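# Unfold the black phone stand and stand it up

## Task

Open out the black phone stand, extend its arm, and leave it standing upright on its base.

## Robot and tools

Robot: two 6-joint arms, left_arm and right_arm, each with a parallel gripper. Each arm sits on a tilted plate carried by a shared metal frame behind them; a 'too close' message treats each plate and its half of the frame as part of that arm. Calibrated base poses in the scene frame: left_arm at (+0.016, +0.263, +0.261) m, quat_wxyz (+0.993, -0.044, +0.109, +0.015), gravity-up in its base frame (-0.218, -0.084, +0.972); right_arm at (+0.026, -0.253, +0.261) m, quat_wxyz (+0.993, +0.042, +0.110, -0.001), up (-0.218, +0.084, +0.972).

Frames: scene frame has its origin at table height midway between the nominal bases, +z up, +x out over the table, left_arm toward +y (arm names do not match image sides). Each arm's end_effector_position (m) and end_effector_quat_wxyz, and any camera it carries, are given in that arm's own base frame; fixed cameras and the table use the scene frame. Printed hand poses may be a few cm off, worse when reaching far. Gripper fingers point along its +z and open along its y; the reported point lies between the pads, about 1 cm short of the tips.

Joint order per arm, always: waist, shoulder, elbow, wrist pitch, wrist yaw, wrist roll. Wrist pitch is sign-flipped everywhere (commands, results, refusals); its stated range must be mirrored in your numbers. Stated ranges in rad: waist -2.618 to 3.054, shoulder 0.000 to 3.142, elbow 0.000 to 3.142, wrist pitch -1.571 to 1.571 (so +1.571..-1.571 flipped, same span), wrist yaw -1.571 to 1.571, wrist roll -2.094 to 2.094. True ends may differ by up to 0.059 rad.

execute_actions(actions, cameras): actions is a list of actions; each action is a table of 1 to 15 rows, one row per 1/30 s step, and a short table repeats its last row to fill 15 steps (0.5 s). Every row holds 14 numbers in [-1, 1], one list covering both arms: left waist, shoulder, elbow, wrist pitch, wrist yaw, wrist roll, left opening, then the same seven for right. The six joint values are offsets, scaled so 1.0 = 1.202 rad (waist), 1.258 (shoulder), 1.3 (elbow), 2.073 (wrist pitch), 2.022 (wrist yaw and roll), measured from the Joint targets at the start of that action (not from the prior row); repeating an offset in the next action moves further. Opening is absolute: +1 fully open, -1 closed. An action that would push a joint more than 0.059 rad beyond its range is rejected for both arms; a malformed action, or a failing first action, rejects the whole call. Joints asked past their real end stop there and may report 'joint sent to its limit'. An empty actions list just reports state. cameras: list of names, omitted/null/["all"] for all, [] for none; unknown names invalidate the call.

move(target, speed, blend, opening_speed, blocking, cameras): target is one 14-number row (same layout and scaling) or a list of up to 15 rows; every row's joint offsets count from the current Joint targets, not from the previous row. All joints travel together, so hands follow curves; no collision avoidance. speed: rad/s of the joint with the farthest travel, 0.01 to 2 (default 0.5), one value or one per target. blend: corner-rounding radius in rad per target (default 0 = stop at each). opening_speed: opening-scale units per second, at least 0.2; use a low value to close gently. Finger values from later targets are applied on arrival, with a full pause. blocking=false returns after ~0.5 s while the move continues. The result adds a 'move:' line: done, off_target (>0.035 rad off at rest), moving, held or fault, plus limits=held and the worst joint error per arm. done does not imply no contact.

wait(seconds 0 to 10, cameras): lets time pass holding commands. stop(cameras): brakes a running move. zoom_image(camera, region [x0,y0,x1,y1], at most 504x504 px) enlarges part of the latest image of cam_head_left, cam_head_right, cam_left_wrist or cam_right_wrist (all 504x504). finished_scene(scene): ends the current scene irreversibly; the stand must stay unfolded and upright without the robot.

Results: Joint positions (rad) and Joint velocities (rad/s) per arm, each ending with finger gap (m; 0.094 fully open); 'within noise' means velocities are negligible. Joint targets are the base for your next offsets. Tool commands lists current gripper commands; sending 0 for an opening closes it, so resend the present value to leave it. grip_measured uses the opening scale; on a hard part it reads up to ~0.064 below the part's width; to release, command well above it. Joint torques follow the joint order, include gravity, are noisy, and joints 1-3 wrap at ±28 N m. Actions results also list joint positions at some steps. 'joint command not followed' means the clearance check altered targets. MOTOR HOT appears at 75 °C; at 90 °C the arm folds and idles; at 100 °C it collapses, so avoid long holding, stretching or pushing against unreachable poses.

Motion limits: each joint's target may lead its measured angle by at most 0.202 (waist), 0.258 (shoulder), 0.3 (elbow), 0.573 (wrist pitch), 0.522 (yaw, roll) rad per step, and targets implying >200 mm hand jump are scaled back; big moves take several actions. To end a push, command targets back past the measured positions.

Avoid: dropping the stand, releasing it while moving, slamming or pressing hard, knocking anything off the table, and contact between the arms. Objects may occasionally be nudged by outside disturbances.

Each tool is called after "Emit:" in YAML: its name, and indented under it one key for each argument.

## Session

Emit:
execute_actions:
  actions: []

Scene clock: 0.00 s.
left_arm: end_effector_position=(+0.5481, -0.0941, +0.1987) grip_measured=+1.000 end_effector_quat_wxyz=(+0.472, -0.526, +0.705, -0.055) | right_arm: end_effector_position=(+0.4994, -0.0552, +0.0554) grip_measured=+1.000 end_effector_quat_wxyz=(+0.666, -0.346, +0.648, -0.130)
Joint positions: left_arm=[-0.385 2.094 1.856 0.582 -0.722 -1.373 0.094] | right_arm=[-0.318 2.301 0.815 -1.39 -0.613 -0.739 0.094]
Joint velocities: within noise
Joint torques (N m): no reading
Heat: left arm: 29 °C; right arm: 29 °C.
Joint targets: left_arm=[-0.388 2.089 1.861 0.592 -0.732 -1.370] | right_arm=[-0.317 2.301 0.815 -1.380 -0.617 -0.735]
Tool commands: left_gripper/opening=+1.0 right_gripper/opening=+1.0

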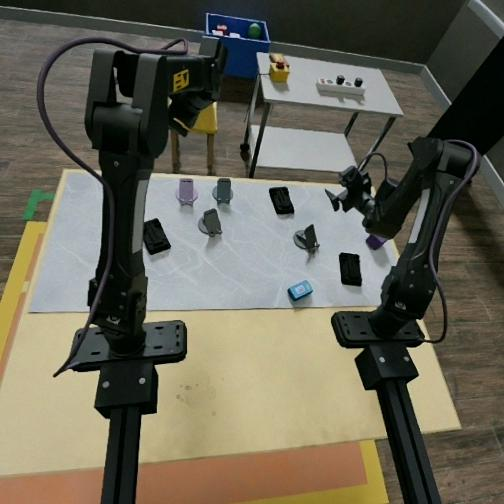

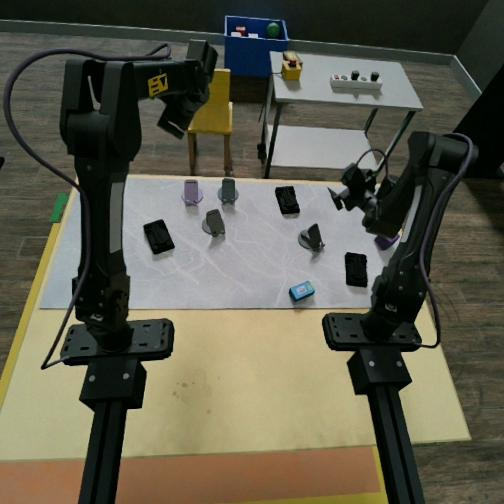

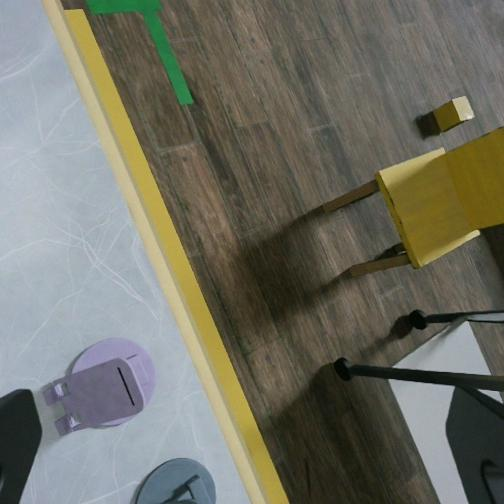

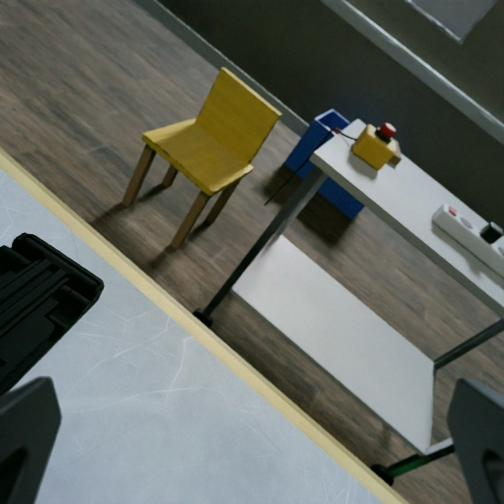

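Emit:
zoom_image:
  camera: "cam_head_left"
  region: [120, 160, 420, 320]

Emit:
zoom_image:
  camera: "cam_head_left"
  region: [130, 165, 250, 265]

Emit:
zoom_image:
  camera: "cam_head_left"
  region: [260, 175, 400, 305]

Scaled by 1.680 from the camera's 504x504 image, which has a finer 720x720 frame.

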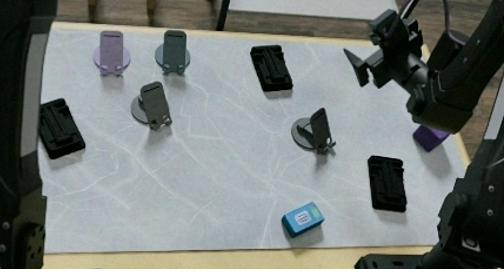

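Scaled by 4.200 from the camera's 504x504 image, which has a finer 720x720 frame.

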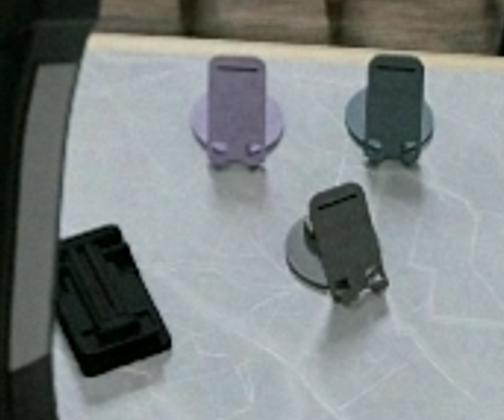

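Scaled by 3.600 from the camera's 504x504 image, which has a finer 720x720 frame.

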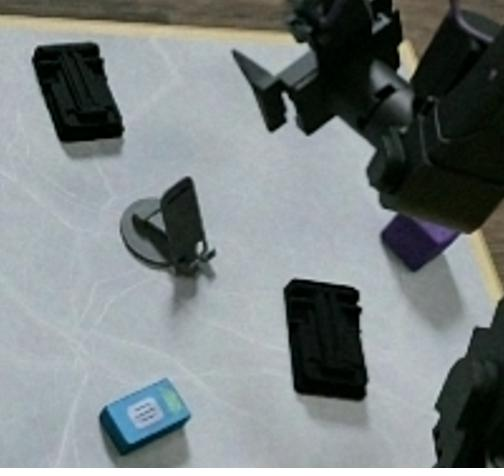

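Emit:
move:
  target: [0,0,0,0,0,0,1, 0.105,-0.282,0.589,1.0,0.325,0.363,1]
  speed: 1.2

Scene clock: 70.00 s.
left_arm: end_effector_position=(+0.5481, -0.0941, +0.1987) grip_measured=+1.000 end_effector_quat_wxyz=(+0.472, -0.526, +0.705, -0.055) | right_arm: end_effector_position=(+0.4763, -0.1002, +0.0961) grip_measured=+1.000 end_effector_quat_wxyz=(+0.234, +0.095, +0.967, -0.039)
Joint positions: left_arm=[-0.385 2.094 1.856 0.582 -0.722 -1.373 0.094] | right_arm=[-0.198 1.976 1.558 0.674 0.031 -0.009 0.094]
Joint velocities: within noise
Joint torques (N m): left_arm=[-2.29 -15.21 6.87 -1.1 -0.37 0.05] | right_arm=[0.98 -12.83 9.01 -0.31 0.12 0.05]
Heat: left arm: 37 °C; right arm: 34 °C.
Joint targets: left_arm=[-0.388 2.089 1.861 0.592 -0.732 -1.370] | right_arm=[-0.191 1.947 1.581 0.693 0.040 -0.001]
move: done

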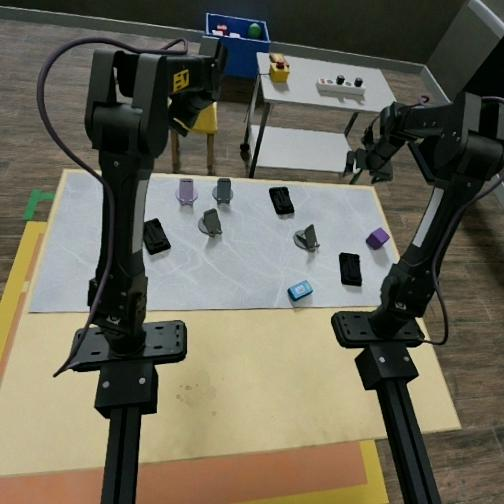

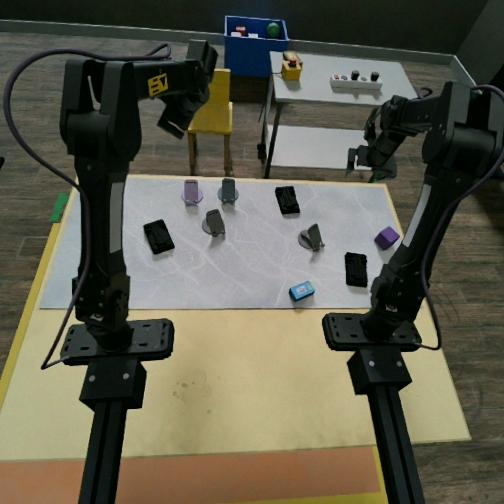

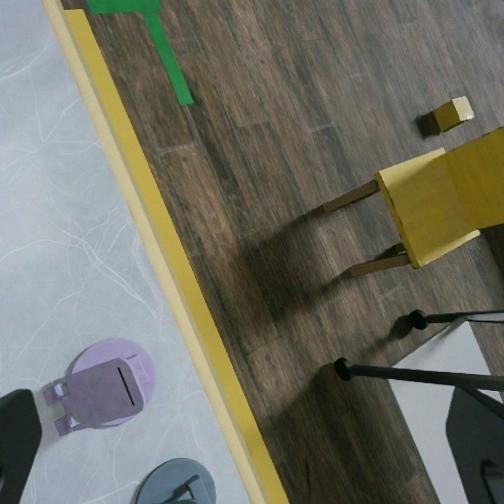

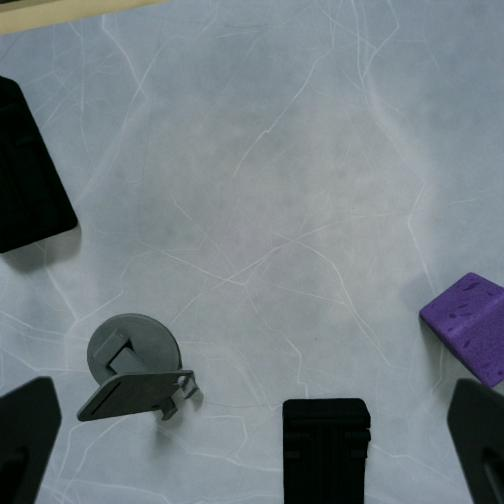

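Emit:
move:
  target: [0,0,0,0,0,0,1, 0,0,0,0.135,0,0,1]
  speed: 1.2

Emit:
zoom_image:
  camera: "cam_right_wrist"
  region: [230, 200, 430, 400]

Scene clock: 79.60 s.
left_arm: end_effector_position=(+0.5481, -0.0941, +0.1987) grip_measured=+1.000 end_effector_quat_wxyz=(+0.472, -0.526, +0.705, -0.055) | right_arm: end_effector_position=(+0.4117, -0.0873, +0.0730) grip_measured=+1.000 end_effector_quat_wxyz=(+0.096, +0.096, +0.990, -0.026)
Joint positions: left_arm=[-0.385 2.094 1.856 0.582 -0.722 -1.373 0.094] | right_arm=[-0.198 1.976 1.558 0.956 0.031 -0.008 0.094]
Joint velocities: within noise
Joint torques (N m): left_arm=[-2.07 -15.27 6.63 -1.1 -0.35 0.01] | right_arm=[1.11 -12.31 8.34 0.12 0.15 0.04]
Heat: left arm: 37 °C; right arm: 36 °C.
Joint targets: left_arm=[-0.388 2.089 1.861 0.592 -0.732 -1.370] | right_arm=[-0.191 1.947 1.581 0.973 0.040 -0.001]
move: done

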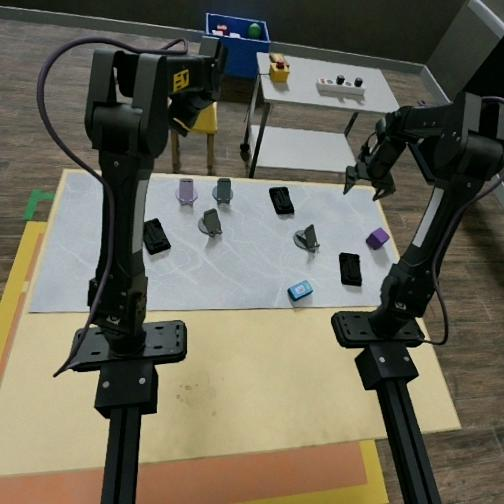

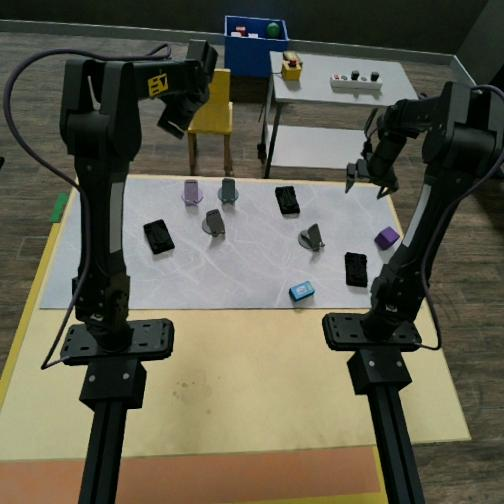

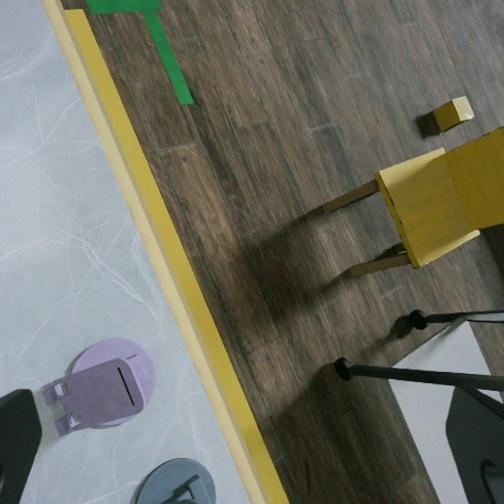

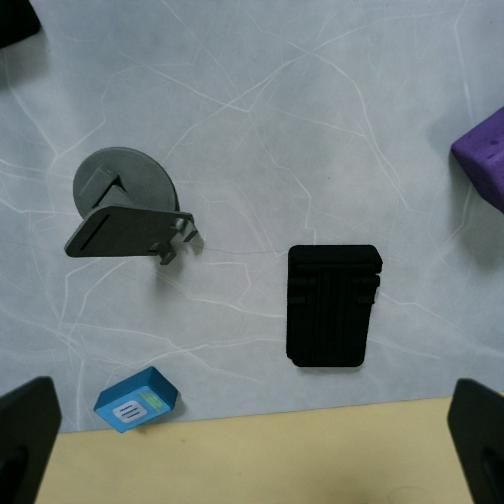

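Scaled by 2.520 from the camera's 504x504 image, which has a finer 720x720 frame.

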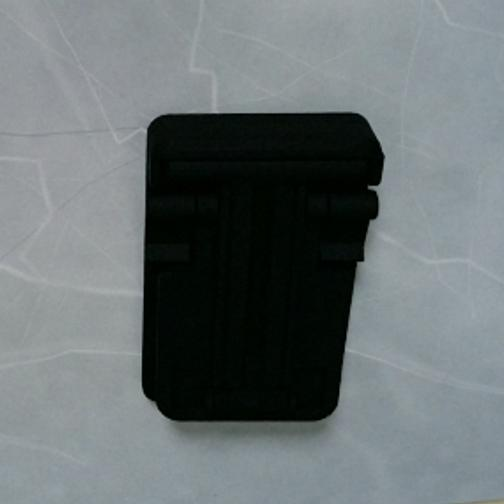

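Emit:
move:
  target: [0,0,0,0,0,0,1, -0.156,0.0445,-0.203,-0.174,-0.018,-0.09,1]
  speed: 0.8
  cameras: ["cam_head_left","cam_right_wrist"]

Emit:
zoom_image:
  camera: "cam_right_wrist"
  region: [150, 130, 400, 380]

Scene clock: 108.97 s.
left_arm: end_effector_position=(+0.5481, -0.0941, +0.1987) grip_measured=+1.000 end_effector_quat_wxyz=(+0.472, -0.526, +0.705, -0.055) | right_arm: end_effector_position=(+0.3967, -0.1603, +0.0238) grip_measured=+1.000 end_effector_quat_wxyz=(+0.139, +0.102, +0.984, -0.047)
Joint positions: left_arm=[-0.385 2.094 1.856 0.582 -0.722 -1.373 0.094] | right_arm=[-0.38 1.976 1.33 0.63 0.014 -0.175 0.094]
Joint velocities: within noise
Joint torques (N m): left_arm=[-2.21 -15.23 6.64 -1.13 -0.41 0.01] | right_arm=[0.31 -7.9 4.93 -0.35 -0.11 -0.12]
Heat: left arm: 38 °C; right arm: 39 °C.
Joint targets: left_arm=[-0.388 2.089 1.861 0.592 -0.732 -1.370] | right_arm=[-0.379 2.003 1.317 0.612 0.004 -0.183]
move: done
Images, in order (width x height): cam_head_left 504x504, cam_right_wrist 504x504.

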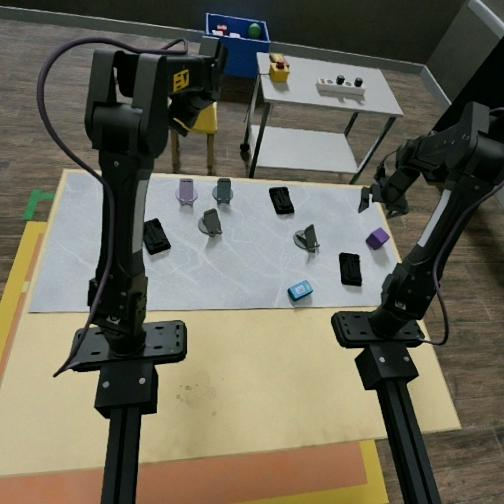

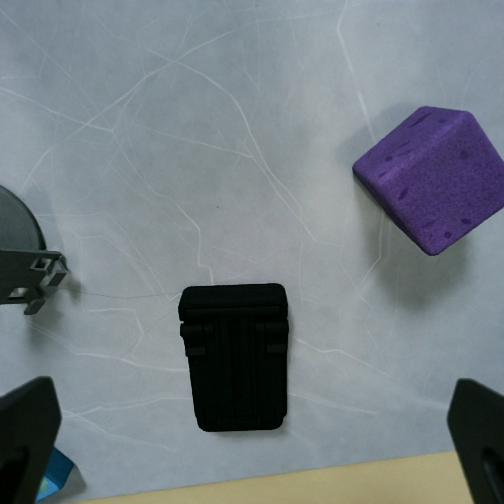

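Scaled by 2.016 from the camera's 504x504 image, which has a finer 720x720 frame.

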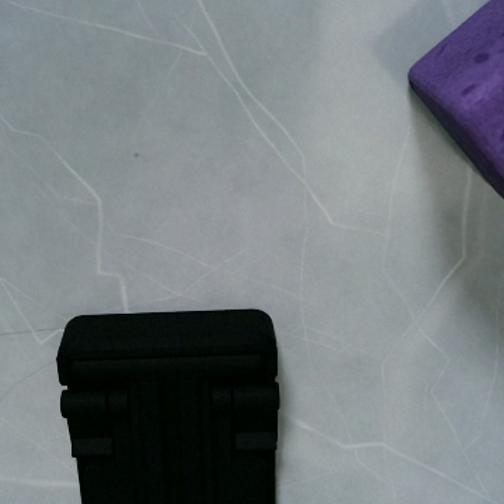

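Emit:
zoom_image:
  camera: "cam_right_wrist"
  region: [160, 270, 310, 440]

Scaled by 2.965 from the camera's 504x504 image, which has a finer 720x720 frame.

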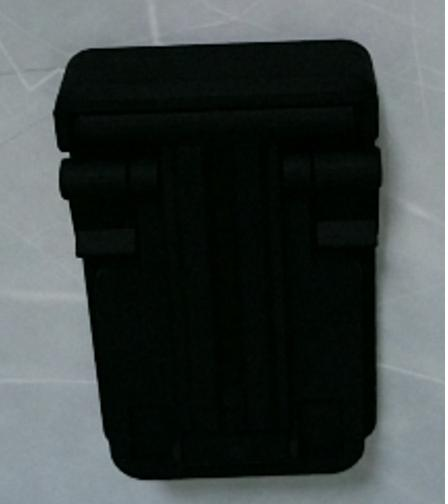

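Emit:
move:
  target: [0,0,0,0,0,0,1, 0,0.113,-0.017,-0.0675,0,0,1]
  speed: 0.6
  cameras: ["cam_head_left","cam_right_wrist"]

Emit:
zoom_image:
  camera: "cam_right_wrist"
  region: [120, 300, 320, 500]

Scene clock: 140.83 s.
left_arm: end_effector_position=(+0.5481, -0.0941, +0.1987) grip_measured=+1.000 end_effector_quat_wxyz=(+0.472, -0.526, +0.705, -0.055) | right_arm: end_effector_position=(+0.4019, -0.1623, -0.0348) grip_measured=+1.000 end_effector_quat_wxyz=(+0.123, +0.102, +0.986, -0.042)
Joint positions: left_arm=[-0.385 2.094 1.856 0.582 -0.722 -1.373 0.094] | right_arm=[-0.38 2.123 1.303 0.49 0.014 -0.176 0.094]
Joint velocities: within noise
Joint torques (N m): left_arm=[-2.29 -15.21 6.71 -1.13 -0.36 0] | right_arm=[0.08 -8.47 4.49 -0.33 -0.1 -0.11]
Heat: left arm: 39 °C; right arm: 36 °C.
Joint targets: left_arm=[-0.388 2.089 1.861 0.592 -0.732 -1.370] | right_arm=[-0.379 2.145 1.295 0.472 0.004 -0.183]
move: done
Images, in order (width x height): cam_head_left 504x504, cam_right_wrist 504x504.

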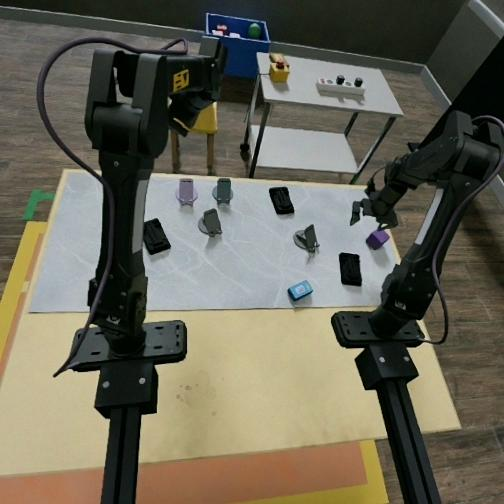

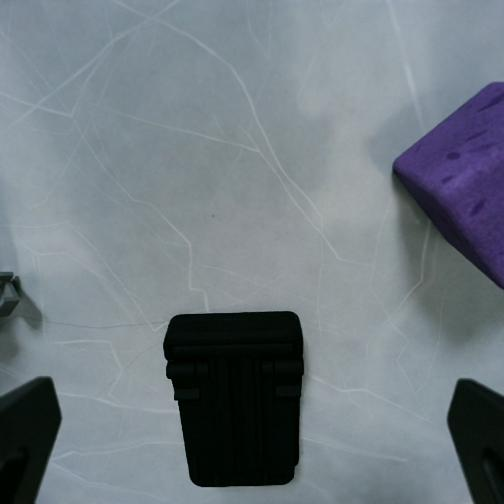

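Scaled by 2.520 from the camera's 504x504 image, which has a finer 720x720 frame.

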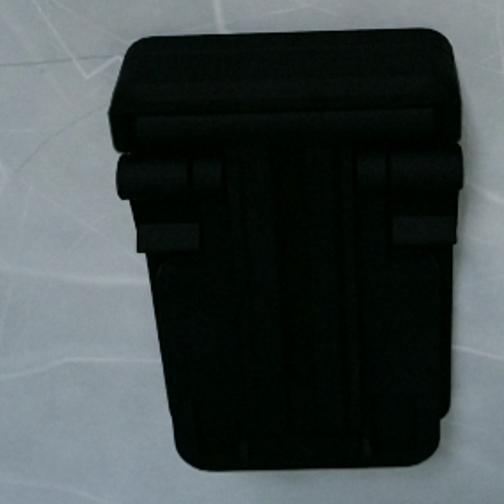

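Emit:
move:
  target: [0,0,0,0,0,0,1, -0.026,-0.18,-0.28,-0.06,-0.007,-0.013,1]
  speed: 0.6
  cameras: ["cam_head_left","cam_head_right","cam_right_wrist"]

Emit:
zoom_image:
  camera: "cam_head_left"
  region: [300, 180, 420, 300]

Scene clock: 166.47 s.
left_arm: end_effector_position=(+0.5481, -0.0941, +0.1987) grip_measured=+1.000 end_effector_quat_wxyz=(+0.472, -0.526, +0.705, -0.055) | right_arm: end_effector_position=(+0.3205, -0.1359, -0.0541) grip_measured=+1.000 end_effector_quat_wxyz=(+0.095, +0.100, +0.990, -0.030)
Joint positions: left_arm=[-0.385 2.094 1.856 0.582 -0.722 -1.373 0.094] | right_arm=[-0.404 1.947 0.942 0.366 0 -0.201 0.094]
Joint velocities: within noise
Joint torques (N m): left_arm=[-2.37 -15.28 6.76 -1.13 -0.36 0.07] | right_arm=[-0.65 -10.37 3.12 -0.22 -0.13 -0.11]
Heat: left arm: 40 °C; right arm: 38 °C.
Joint targets: left_arm=[-0.388 2.089 1.861 0.592 -0.732 -1.370] | right_arm=[-0.410 1.918 0.931 0.347 -0.011 -0.209]
move: done
Images, in order (width x height): cam_head_left 504x504, cam_head_right 504x504, cam_right_wrist 504x504.

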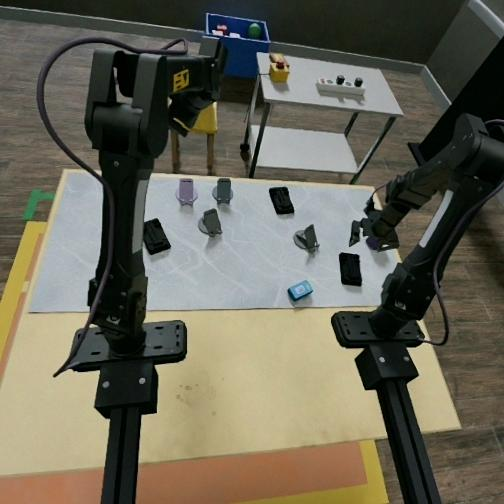

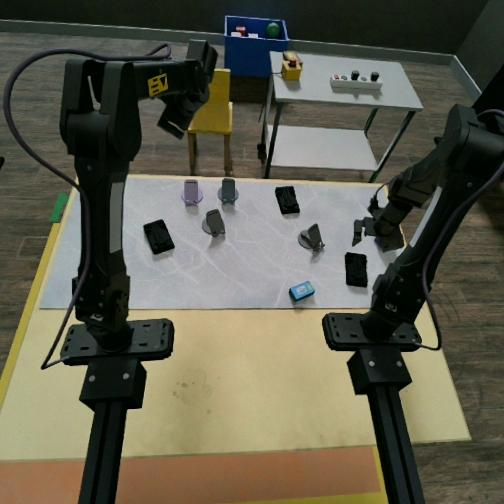

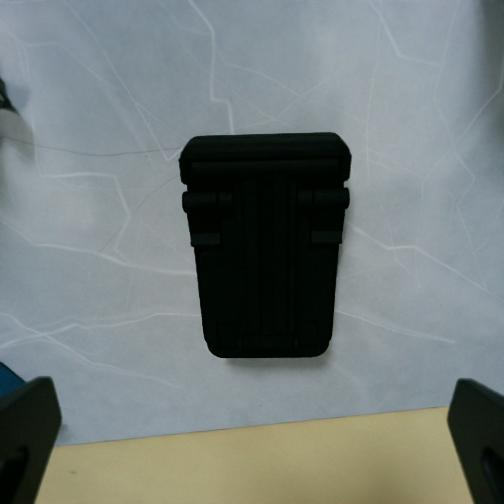

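Scaled by 4.200 from the camera's 504x504 image, which has a finer 720x720 frame.

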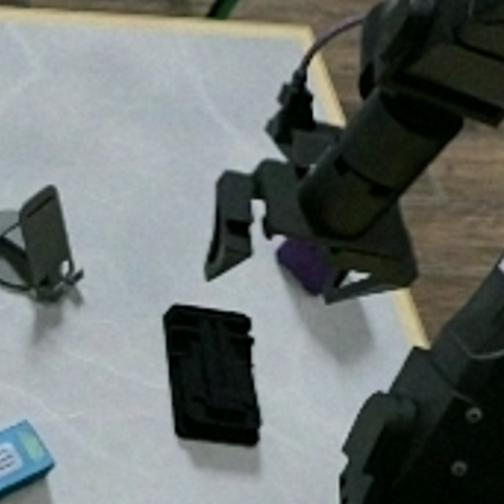

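Emit:
zoom_image:
  camera: "cam_right_wrist"
  region: [165, 120, 365, 250]

Emit:
zoom_image:
  camera: "cam_right_wrist"
  region: [175, 240, 355, 370]

Scaled by 2.520 from the camera's 504x504 image, which has a finer 720x720 frame.

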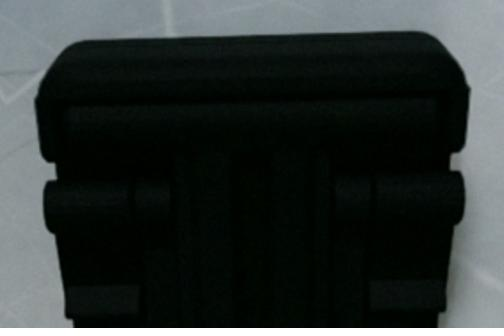

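Scaled by 2.800 from the camera's 504x504 image, which has a finer 720x720 frame.

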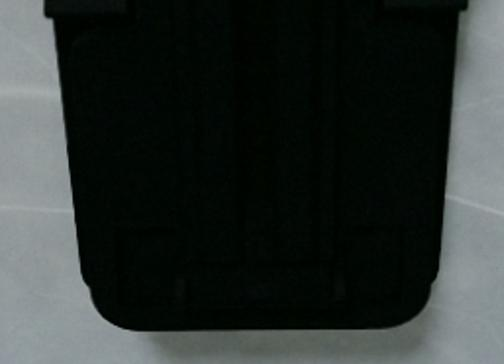

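Emit:
move:
  target: [0,0,0,0,0,0,1, 0.031,0.378,0.598,0.356,0.005,0.02,1]
  speed: 0.8
  cameras: ["cam_head_left","cam_right_wrist"]

Emit:
zoom_image:
  camera: "cam_right_wrist"
  region: [130, 130, 380, 380]

Scene clock: 205.70 s.
left_arm: end_effector_position=(+0.5481, -0.0941, +0.1987) grip_measured=+1.000 end_effector_quat_wxyz=(+0.472, -0.526, +0.705, -0.055) | right_arm: end_effector_position=(+0.3659, -0.1443, -0.0453) grip_measured=+1.000 end_effector_quat_wxyz=(-0.083, +0.100, +0.991, +0.024)
Joint positions: left_arm=[-0.385 2.094 1.856 0.582 -0.722 -1.373 0.094] | right_arm=[-0.378 2.358 1.686 1.071 0 -0.176 0.094]
Joint velocities: within noise
Joint torques (N m): left_arm=[-2.18 -15.31 6.93 -1.11 -0.36 0.02] | right_arm=[0.44 -8.58 6.82 0.75 0.01 0.01]
Heat: left arm: 42 °C; right arm: 38 °C.
Joint targets: left_arm=[-0.388 2.089 1.861 0.592 -0.732 -1.370] | right_arm=[-0.373 2.394 1.708 1.085 0.000 -0.169]
move: off_target (right_arm); right_arm: the shoulder is farthest, 0.036 rad from its target
Images, in order (width x height): cam_head_left 504x504, cam_right_wrist 504x504.

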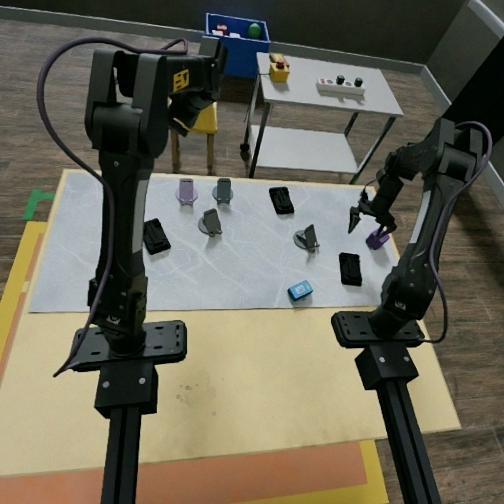

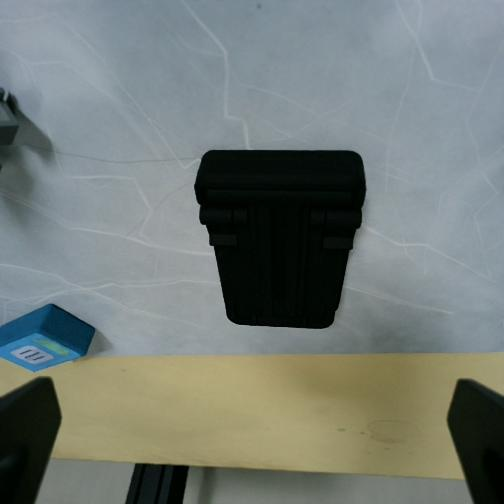

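Scaled by 2.016 from the camera's 504x504 image, which has a finer 720x720 frame.

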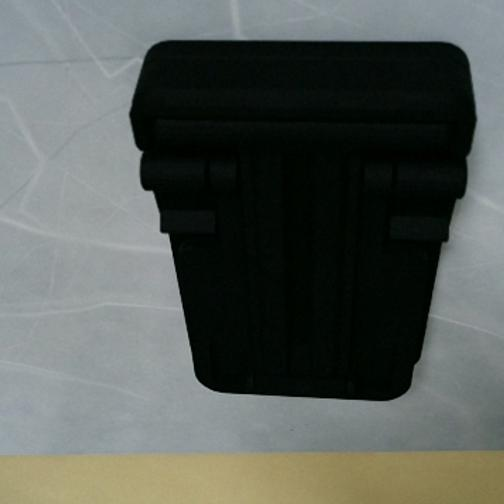

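Emit:
zoom_image:
  camera: "cam_head_left"
  region: [330, 245, 370, 295]

Emit:
zoom_image:
  camera: "cam_head_left"
  region: [135, 210, 180, 260]

Emit:
zoom_image:
  camera: "cam_head_left"
  region: [260, 180, 305, 220]

Scaled by 10.080 from the camera's 504x504 image, which has a finer 720x720 frame.

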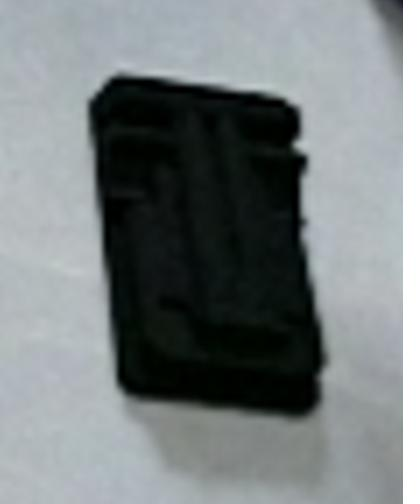

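Scaled by 10.080 from the camera's 504x504 image, which has a finer 720x720 frame.

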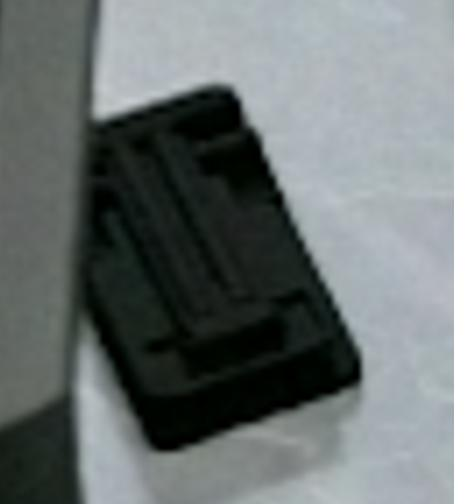

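Scaled by 11.200 from the camera's 504x504 image, which has a finer 720x720 frame.

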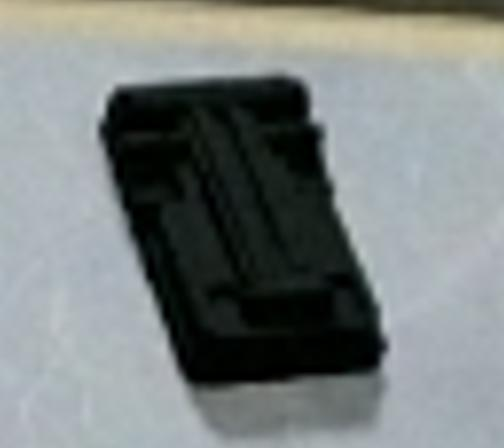

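Emit:
move:
  target: [0,0,0,0,0,0,1, -0.051,-0.293,-0.643,-0.449,-0.008,-0.031,1]
  speed: 0.7
  cameras: ["cam_head_left","cam_right_wrist"]

Emit:
zoom_image:
  camera: "cam_head_left"
  region: [310, 200, 410, 300]

Scene clock: 254.13 s.
left_arm: end_effector_position=(+0.5481, -0.0941, +0.1987) grip_measured=+1.000 end_effector_quat_wxyz=(+0.472, -0.526, +0.705, -0.055) | right_arm: end_effector_position=(+0.3172, -0.1421, -0.0934) grip_measured=+1.000 end_effector_quat_wxyz=(+0.106, +0.101, +0.989, -0.033)
Joint positions: left_arm=[-0.385 2.094 1.856 0.582 -0.722 -1.373 0.094] | right_arm=[-0.427 2.057 0.882 0.174 -0.006 -0.224 0.094]
Joint velocities: within noise
Joint torques (N m): left_arm=[-2.25 -15.25 6.58 -1.13 -0.34 0.04] | right_arm=[-0.66 -10.54 2.18 -0.23 -0.11 -0.11]
Heat: left arm: 43 °C; right arm: 39 °C.
Joint targets: left_arm=[-0.388 2.089 1.861 0.592 -0.732 -1.370] | right_arm=[-0.434 2.025 0.872 0.155 -0.017 -0.232]
move: done
Images, in order (width x height): cam_head_left 504x504, cam_right_wrist 504x504.

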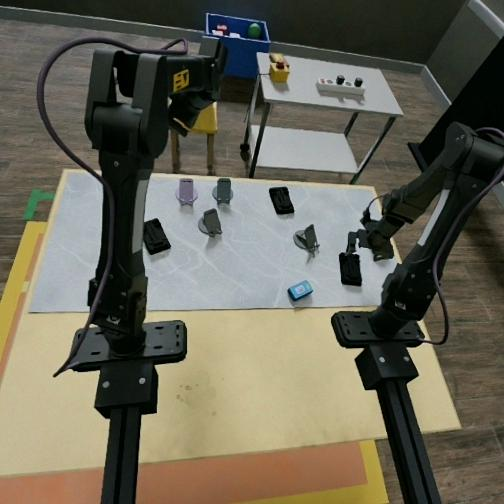

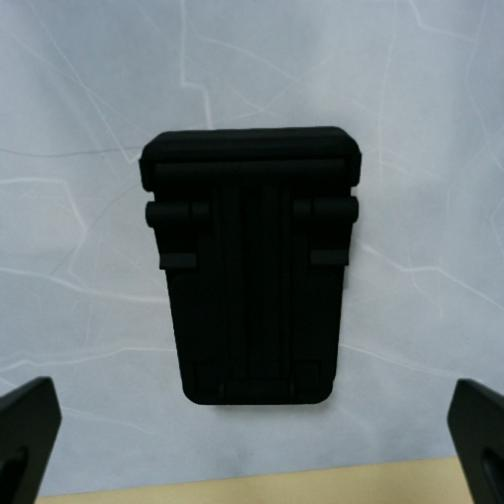

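Scaled by 5.040 from the camera's 504x504 image, which has a finer 720x720 frame.

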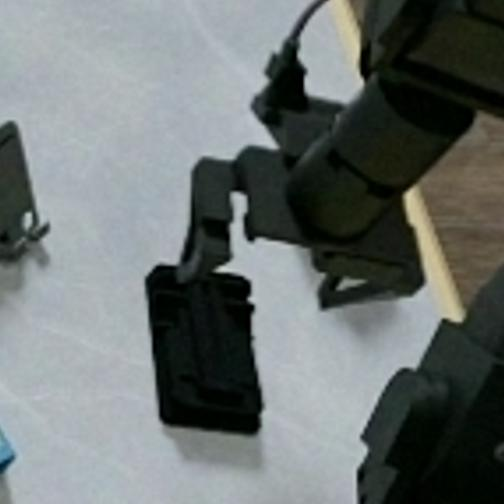

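Emit:
move:
  target: [0,0,0,0,0,0,1, 0,0.220,0.054,-0.091,0,0,1]
  speed: 0.5
  cameras: ["cam_head_left","cam_right_wrist"]

Emit:
zoom_image:
  camera: "cam_head_left"
  region: [310, 200, 410, 300]

Scene clock: 273.13 s.
left_arm: end_effector_position=(+0.5481, -0.0941, +0.1987) grip_measured=+1.000 end_effector_quat_wxyz=(+0.472, -0.526, +0.705, -0.055) | right_arm: end_effector_position=(+0.3317, -0.1486, -0.1473) grip_measured=+1.000 end_effector_quat_wxyz=(+0.115, +0.100, +0.988, -0.035)
Joint positions: left_arm=[-0.385 2.094 1.856 0.582 -0.722 -1.373 0.094] | right_arm=[-0.427 2.277 0.931 -0.015 -0.006 -0.224 0.094]
Joint velocities: within noise
Joint torques (N m): left_arm=[-2.11 -15.21 6.69 -1.09 -0.42 0.06] | right_arm=[-0.61 -6.78 2.97 -0.26 -0.12 -0.12]
Heat: left arm: 44 °C; right arm: 44 °C.
Joint targets: left_arm=[-0.388 2.089 1.861 0.592 -0.732 -1.370] | right_arm=[-0.434 2.302 0.942 -0.034 -0.017 -0.232]
move: done
Images, in order (width x height): cam_head_left 504x504, cam_right_wrist 504x504.

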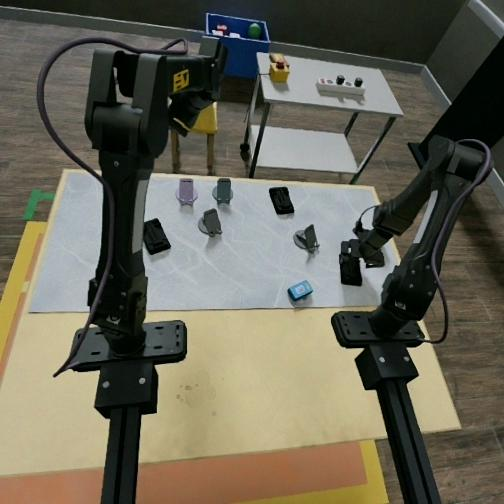

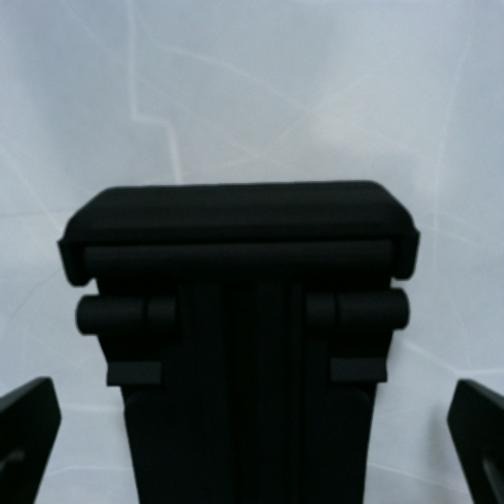

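Scaled by 5.040 from the camera's 504x504 image, which has a finer 720x720 frame.

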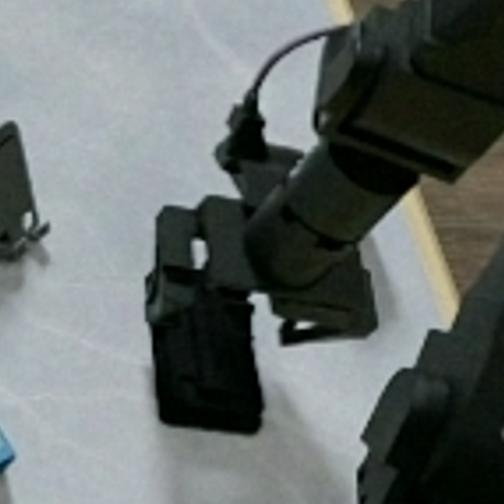

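Emit:
zoom_image:
  camera: "cam_right_wrist"
  region: [50, 170, 430, 420]

Emit:
zoom_image:
  camera: "cam_right_wrist"
  region: [60, 180, 240, 400]

Scaled by 1.326 from the camera's 504x504 image, which has a finer 720x720 frame.

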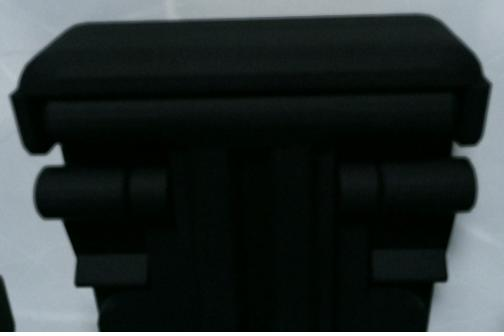

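Scaled by 2.291 from the camera's 504x504 image, which has a finer 720x720 frame.

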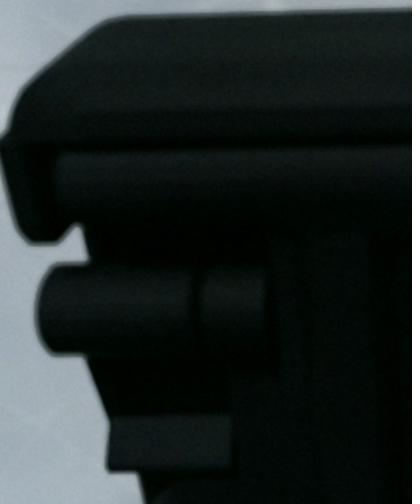

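Emit:
move:
  target: [0,0,0,0,0,0,1, 0,0.0565,0.024,-0.016,0,0,1]
  speed: 0.3
  cameras: ["cam_head_left","cam_right_wrist"]

Emit:
zoom_image:
  camera: "cam_head_left"
  region: [310, 200, 410, 300]

Scene clock: 304.67 s.
left_arm: end_effector_position=(+0.5481, -0.0941, +0.1987) grip_measured=+1.000 end_effector_quat_wxyz=(+0.472, -0.526, +0.705, -0.055) | right_arm: end_effector_position=(+0.3346, -0.1499, -0.1637) grip_measured=+1.000 end_effector_quat_wxyz=(+0.112, +0.100, +0.988, -0.035)
Joint positions: left_arm=[-0.385 2.094 1.856 0.582 -0.722 -1.373 0.094] | right_arm=[-0.427 2.344 0.96 -0.048 -0.006 -0.224 0.094]
Joint velocities: within noise
Joint torques (N m): left_arm=[-2.28 -15.28 6.65 -1.12 -0.37 0.01] | right_arm=[-0.55 -6.69 2.97 -0.28 -0.14 -0.08]
Heat: left arm: 45 °C; right arm: 39 °C.
Joint targets: left_arm=[-0.388 2.089 1.861 0.592 -0.732 -1.370] | right_arm=[-0.434 2.373 0.974 -0.067 -0.017 -0.232]
move: done
Images, in order (width x height): cam_head_left 504x504, cam_right_wrist 504x504.

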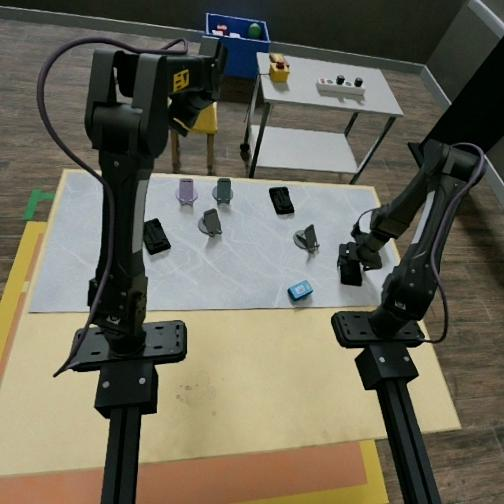

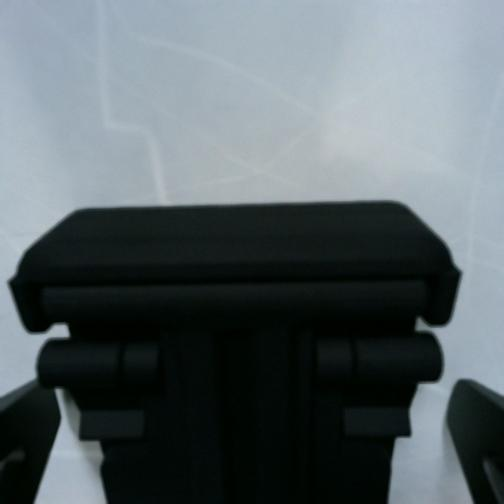

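Scaled by 5.040 from the camera's 504x504 image, which has a finer 720x720 frame.

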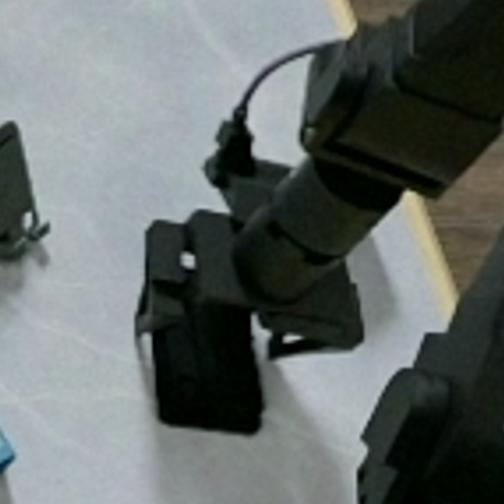

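Emit:
move:
  target: [0,0,0,0,0,0,1, 0,-0.062,-0.118,-0.05,0,0,1]
  speed: 0.3
  cameras: ["cam_head_left","cam_right_wrist"]

Scene clock: 315.40 s.
left_arm: end_effector_position=(+0.5481, -0.0941, +0.1987) grip_measured=+1.000 end_effector_quat_wxyz=(+0.472, -0.526, +0.705, -0.055) | right_arm: end_effector_position=(+0.3043, -0.1362, -0.1707) grip_measured=+1.000 end_effector_quat_wxyz=(+0.107, +0.099, +0.989, -0.033)
Joint positions: left_arm=[-0.385 2.094 1.856 0.582 -0.722 -1.373 0.094] | right_arm=[-0.427 2.323 0.825 -0.152 -0.006 -0.226 0.094]
Joint velocities: within noise
Joint torques (N m): left_arm=[-2.29 -15.12 6.68 -1.11 -0.37 0.01] | right_arm=[-0.65 -10.14 0.57 -0.25 -0.11 -0.14]
Heat: left arm: 45 °C; right arm: 39 °C.
Joint targets: left_arm=[-0.388 2.089 1.861 0.592 -0.732 -1.370] | right_arm=[-0.434 2.295 0.820 -0.171 -0.017 -0.232]
move: done
Images, in order (width x height): cam_head_left 504x504, cam_right_wrist 504x504.

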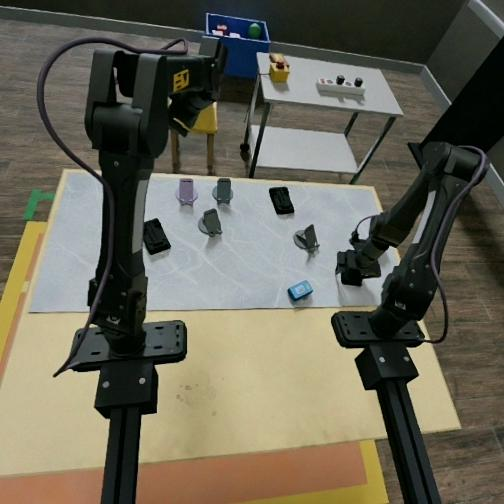

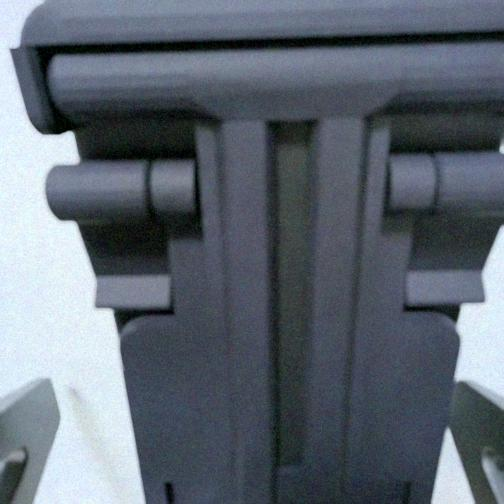

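Emit:
zoom_image:
  camera: "cam_right_wrist"
  region: [0, 0, 504, 504]

Scaled by 1.000.

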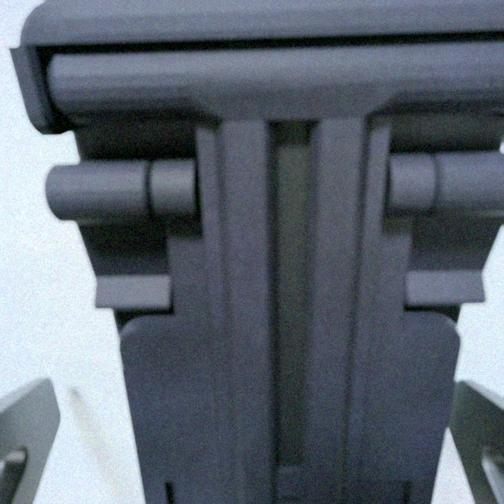

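Emit:
move:
  target: [0,0,0,0,0,0,1, 0,-0.044,-0.138,-0.06,0,0,1]
  speed: 0.3
  cameras: ["cam_head_left","cam_right_wrist"]

Scene clock: 332.90 s.
left_arm: end_effector_position=(+0.5481, -0.0941, +0.1987) grip_measured=+1.000 end_effector_quat_wxyz=(+0.472, -0.526, +0.705, -0.055) | right_arm: end_effector_position=(+0.2669, -0.1191, -0.1686) grip_measured=+1.000 end_effector_quat_wxyz=(+0.108, +0.099, +0.989, -0.033)
Joint positions: left_arm=[-0.385 2.094 1.856 0.582 -0.722 -1.373 0.094] | right_arm=[-0.427 2.266 0.645 -0.276 -0.006 -0.226 0.094]
Joint velocities: within noise
Joint torques (N m): left_arm=[-2.24 -14.95 6.5 -1.13 -0.37 0.06] | right_arm=[-0.72 -9.1 -0.14 -0.27 -0.11 -0.11]
Heat: left arm: 46 °C; right arm: 40 °C.
Joint targets: left_arm=[-0.388 2.089 1.861 0.592 -0.732 -1.370] | right_arm=[-0.434 2.240 0.641 -0.295 -0.017 -0.232]
move: done
Images, in order (width x height): cam_head_left 504x504, cam_right_wrist 504x504.

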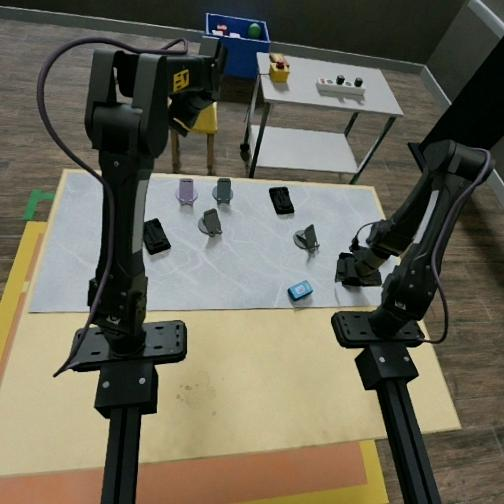

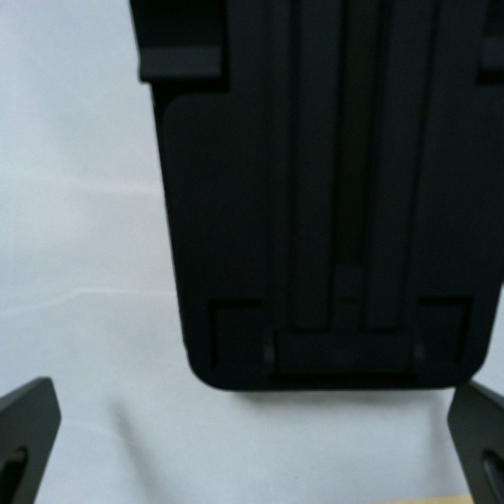

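Emit:
zoom_image:
  camera: "cam_right_wrist"
  region: [150, 200, 504, 420]

Scaled by 1.424 from the camera's 504x504 image, which has a finer 720x720 frame.

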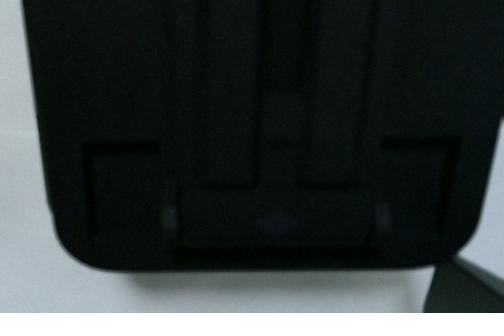

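Emit:
move:
  target: [0,0,0,0,0,0,1, -0.023,0.103,0.234,0.113,-0.007,-0.014,1]
  speed: 0.3
  cameras: ["cam_head_left","cam_right_wrist"]

Scene clock: 376.87 s.
left_arm: end_effector_position=(+0.5481, -0.0941, +0.1987) grip_measured=+1.000 end_effector_quat_wxyz=(+0.472, -0.526, +0.705, -0.055) | right_arm: end_effector_position=(+0.3299, -0.1562, -0.1633) grip_measured=+1.000 end_effector_quat_wxyz=(+0.120, +0.099, +0.987, -0.034)
Joint positions: left_arm=[-0.385 2.094 1.856 0.582 -0.722 -1.373 0.094] | right_arm=[-0.454 2.338 0.937 -0.078 -0.02 -0.252 0.094]
Joint velocities: within noise
Joint torques (N m): left_arm=[-2.26 -15.01 6.82 -1.09 -0.34 0.07] | right_arm=[-0.85 -6.37 2.56 0.06 -0.11 -0.11]
Heat: left arm: 47 °C; right arm: 40 °C.
Joint targets: left_arm=[-0.388 2.089 1.861 0.592 -0.732 -1.370] | right_arm=[-0.462 2.369 0.945 -0.061 -0.031 -0.260]
move: done
Images, in order (width x height): cam_head_left 504x504, cam_right_wrist 504x504.

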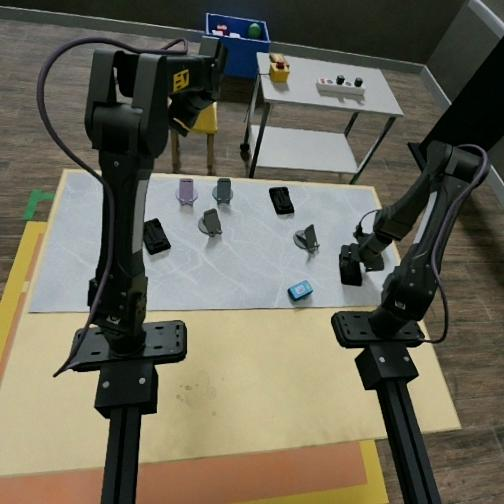

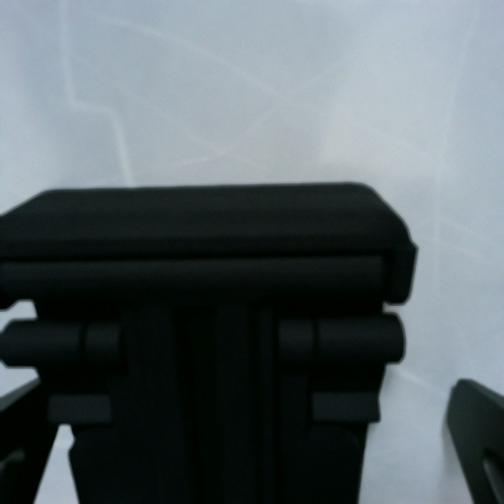

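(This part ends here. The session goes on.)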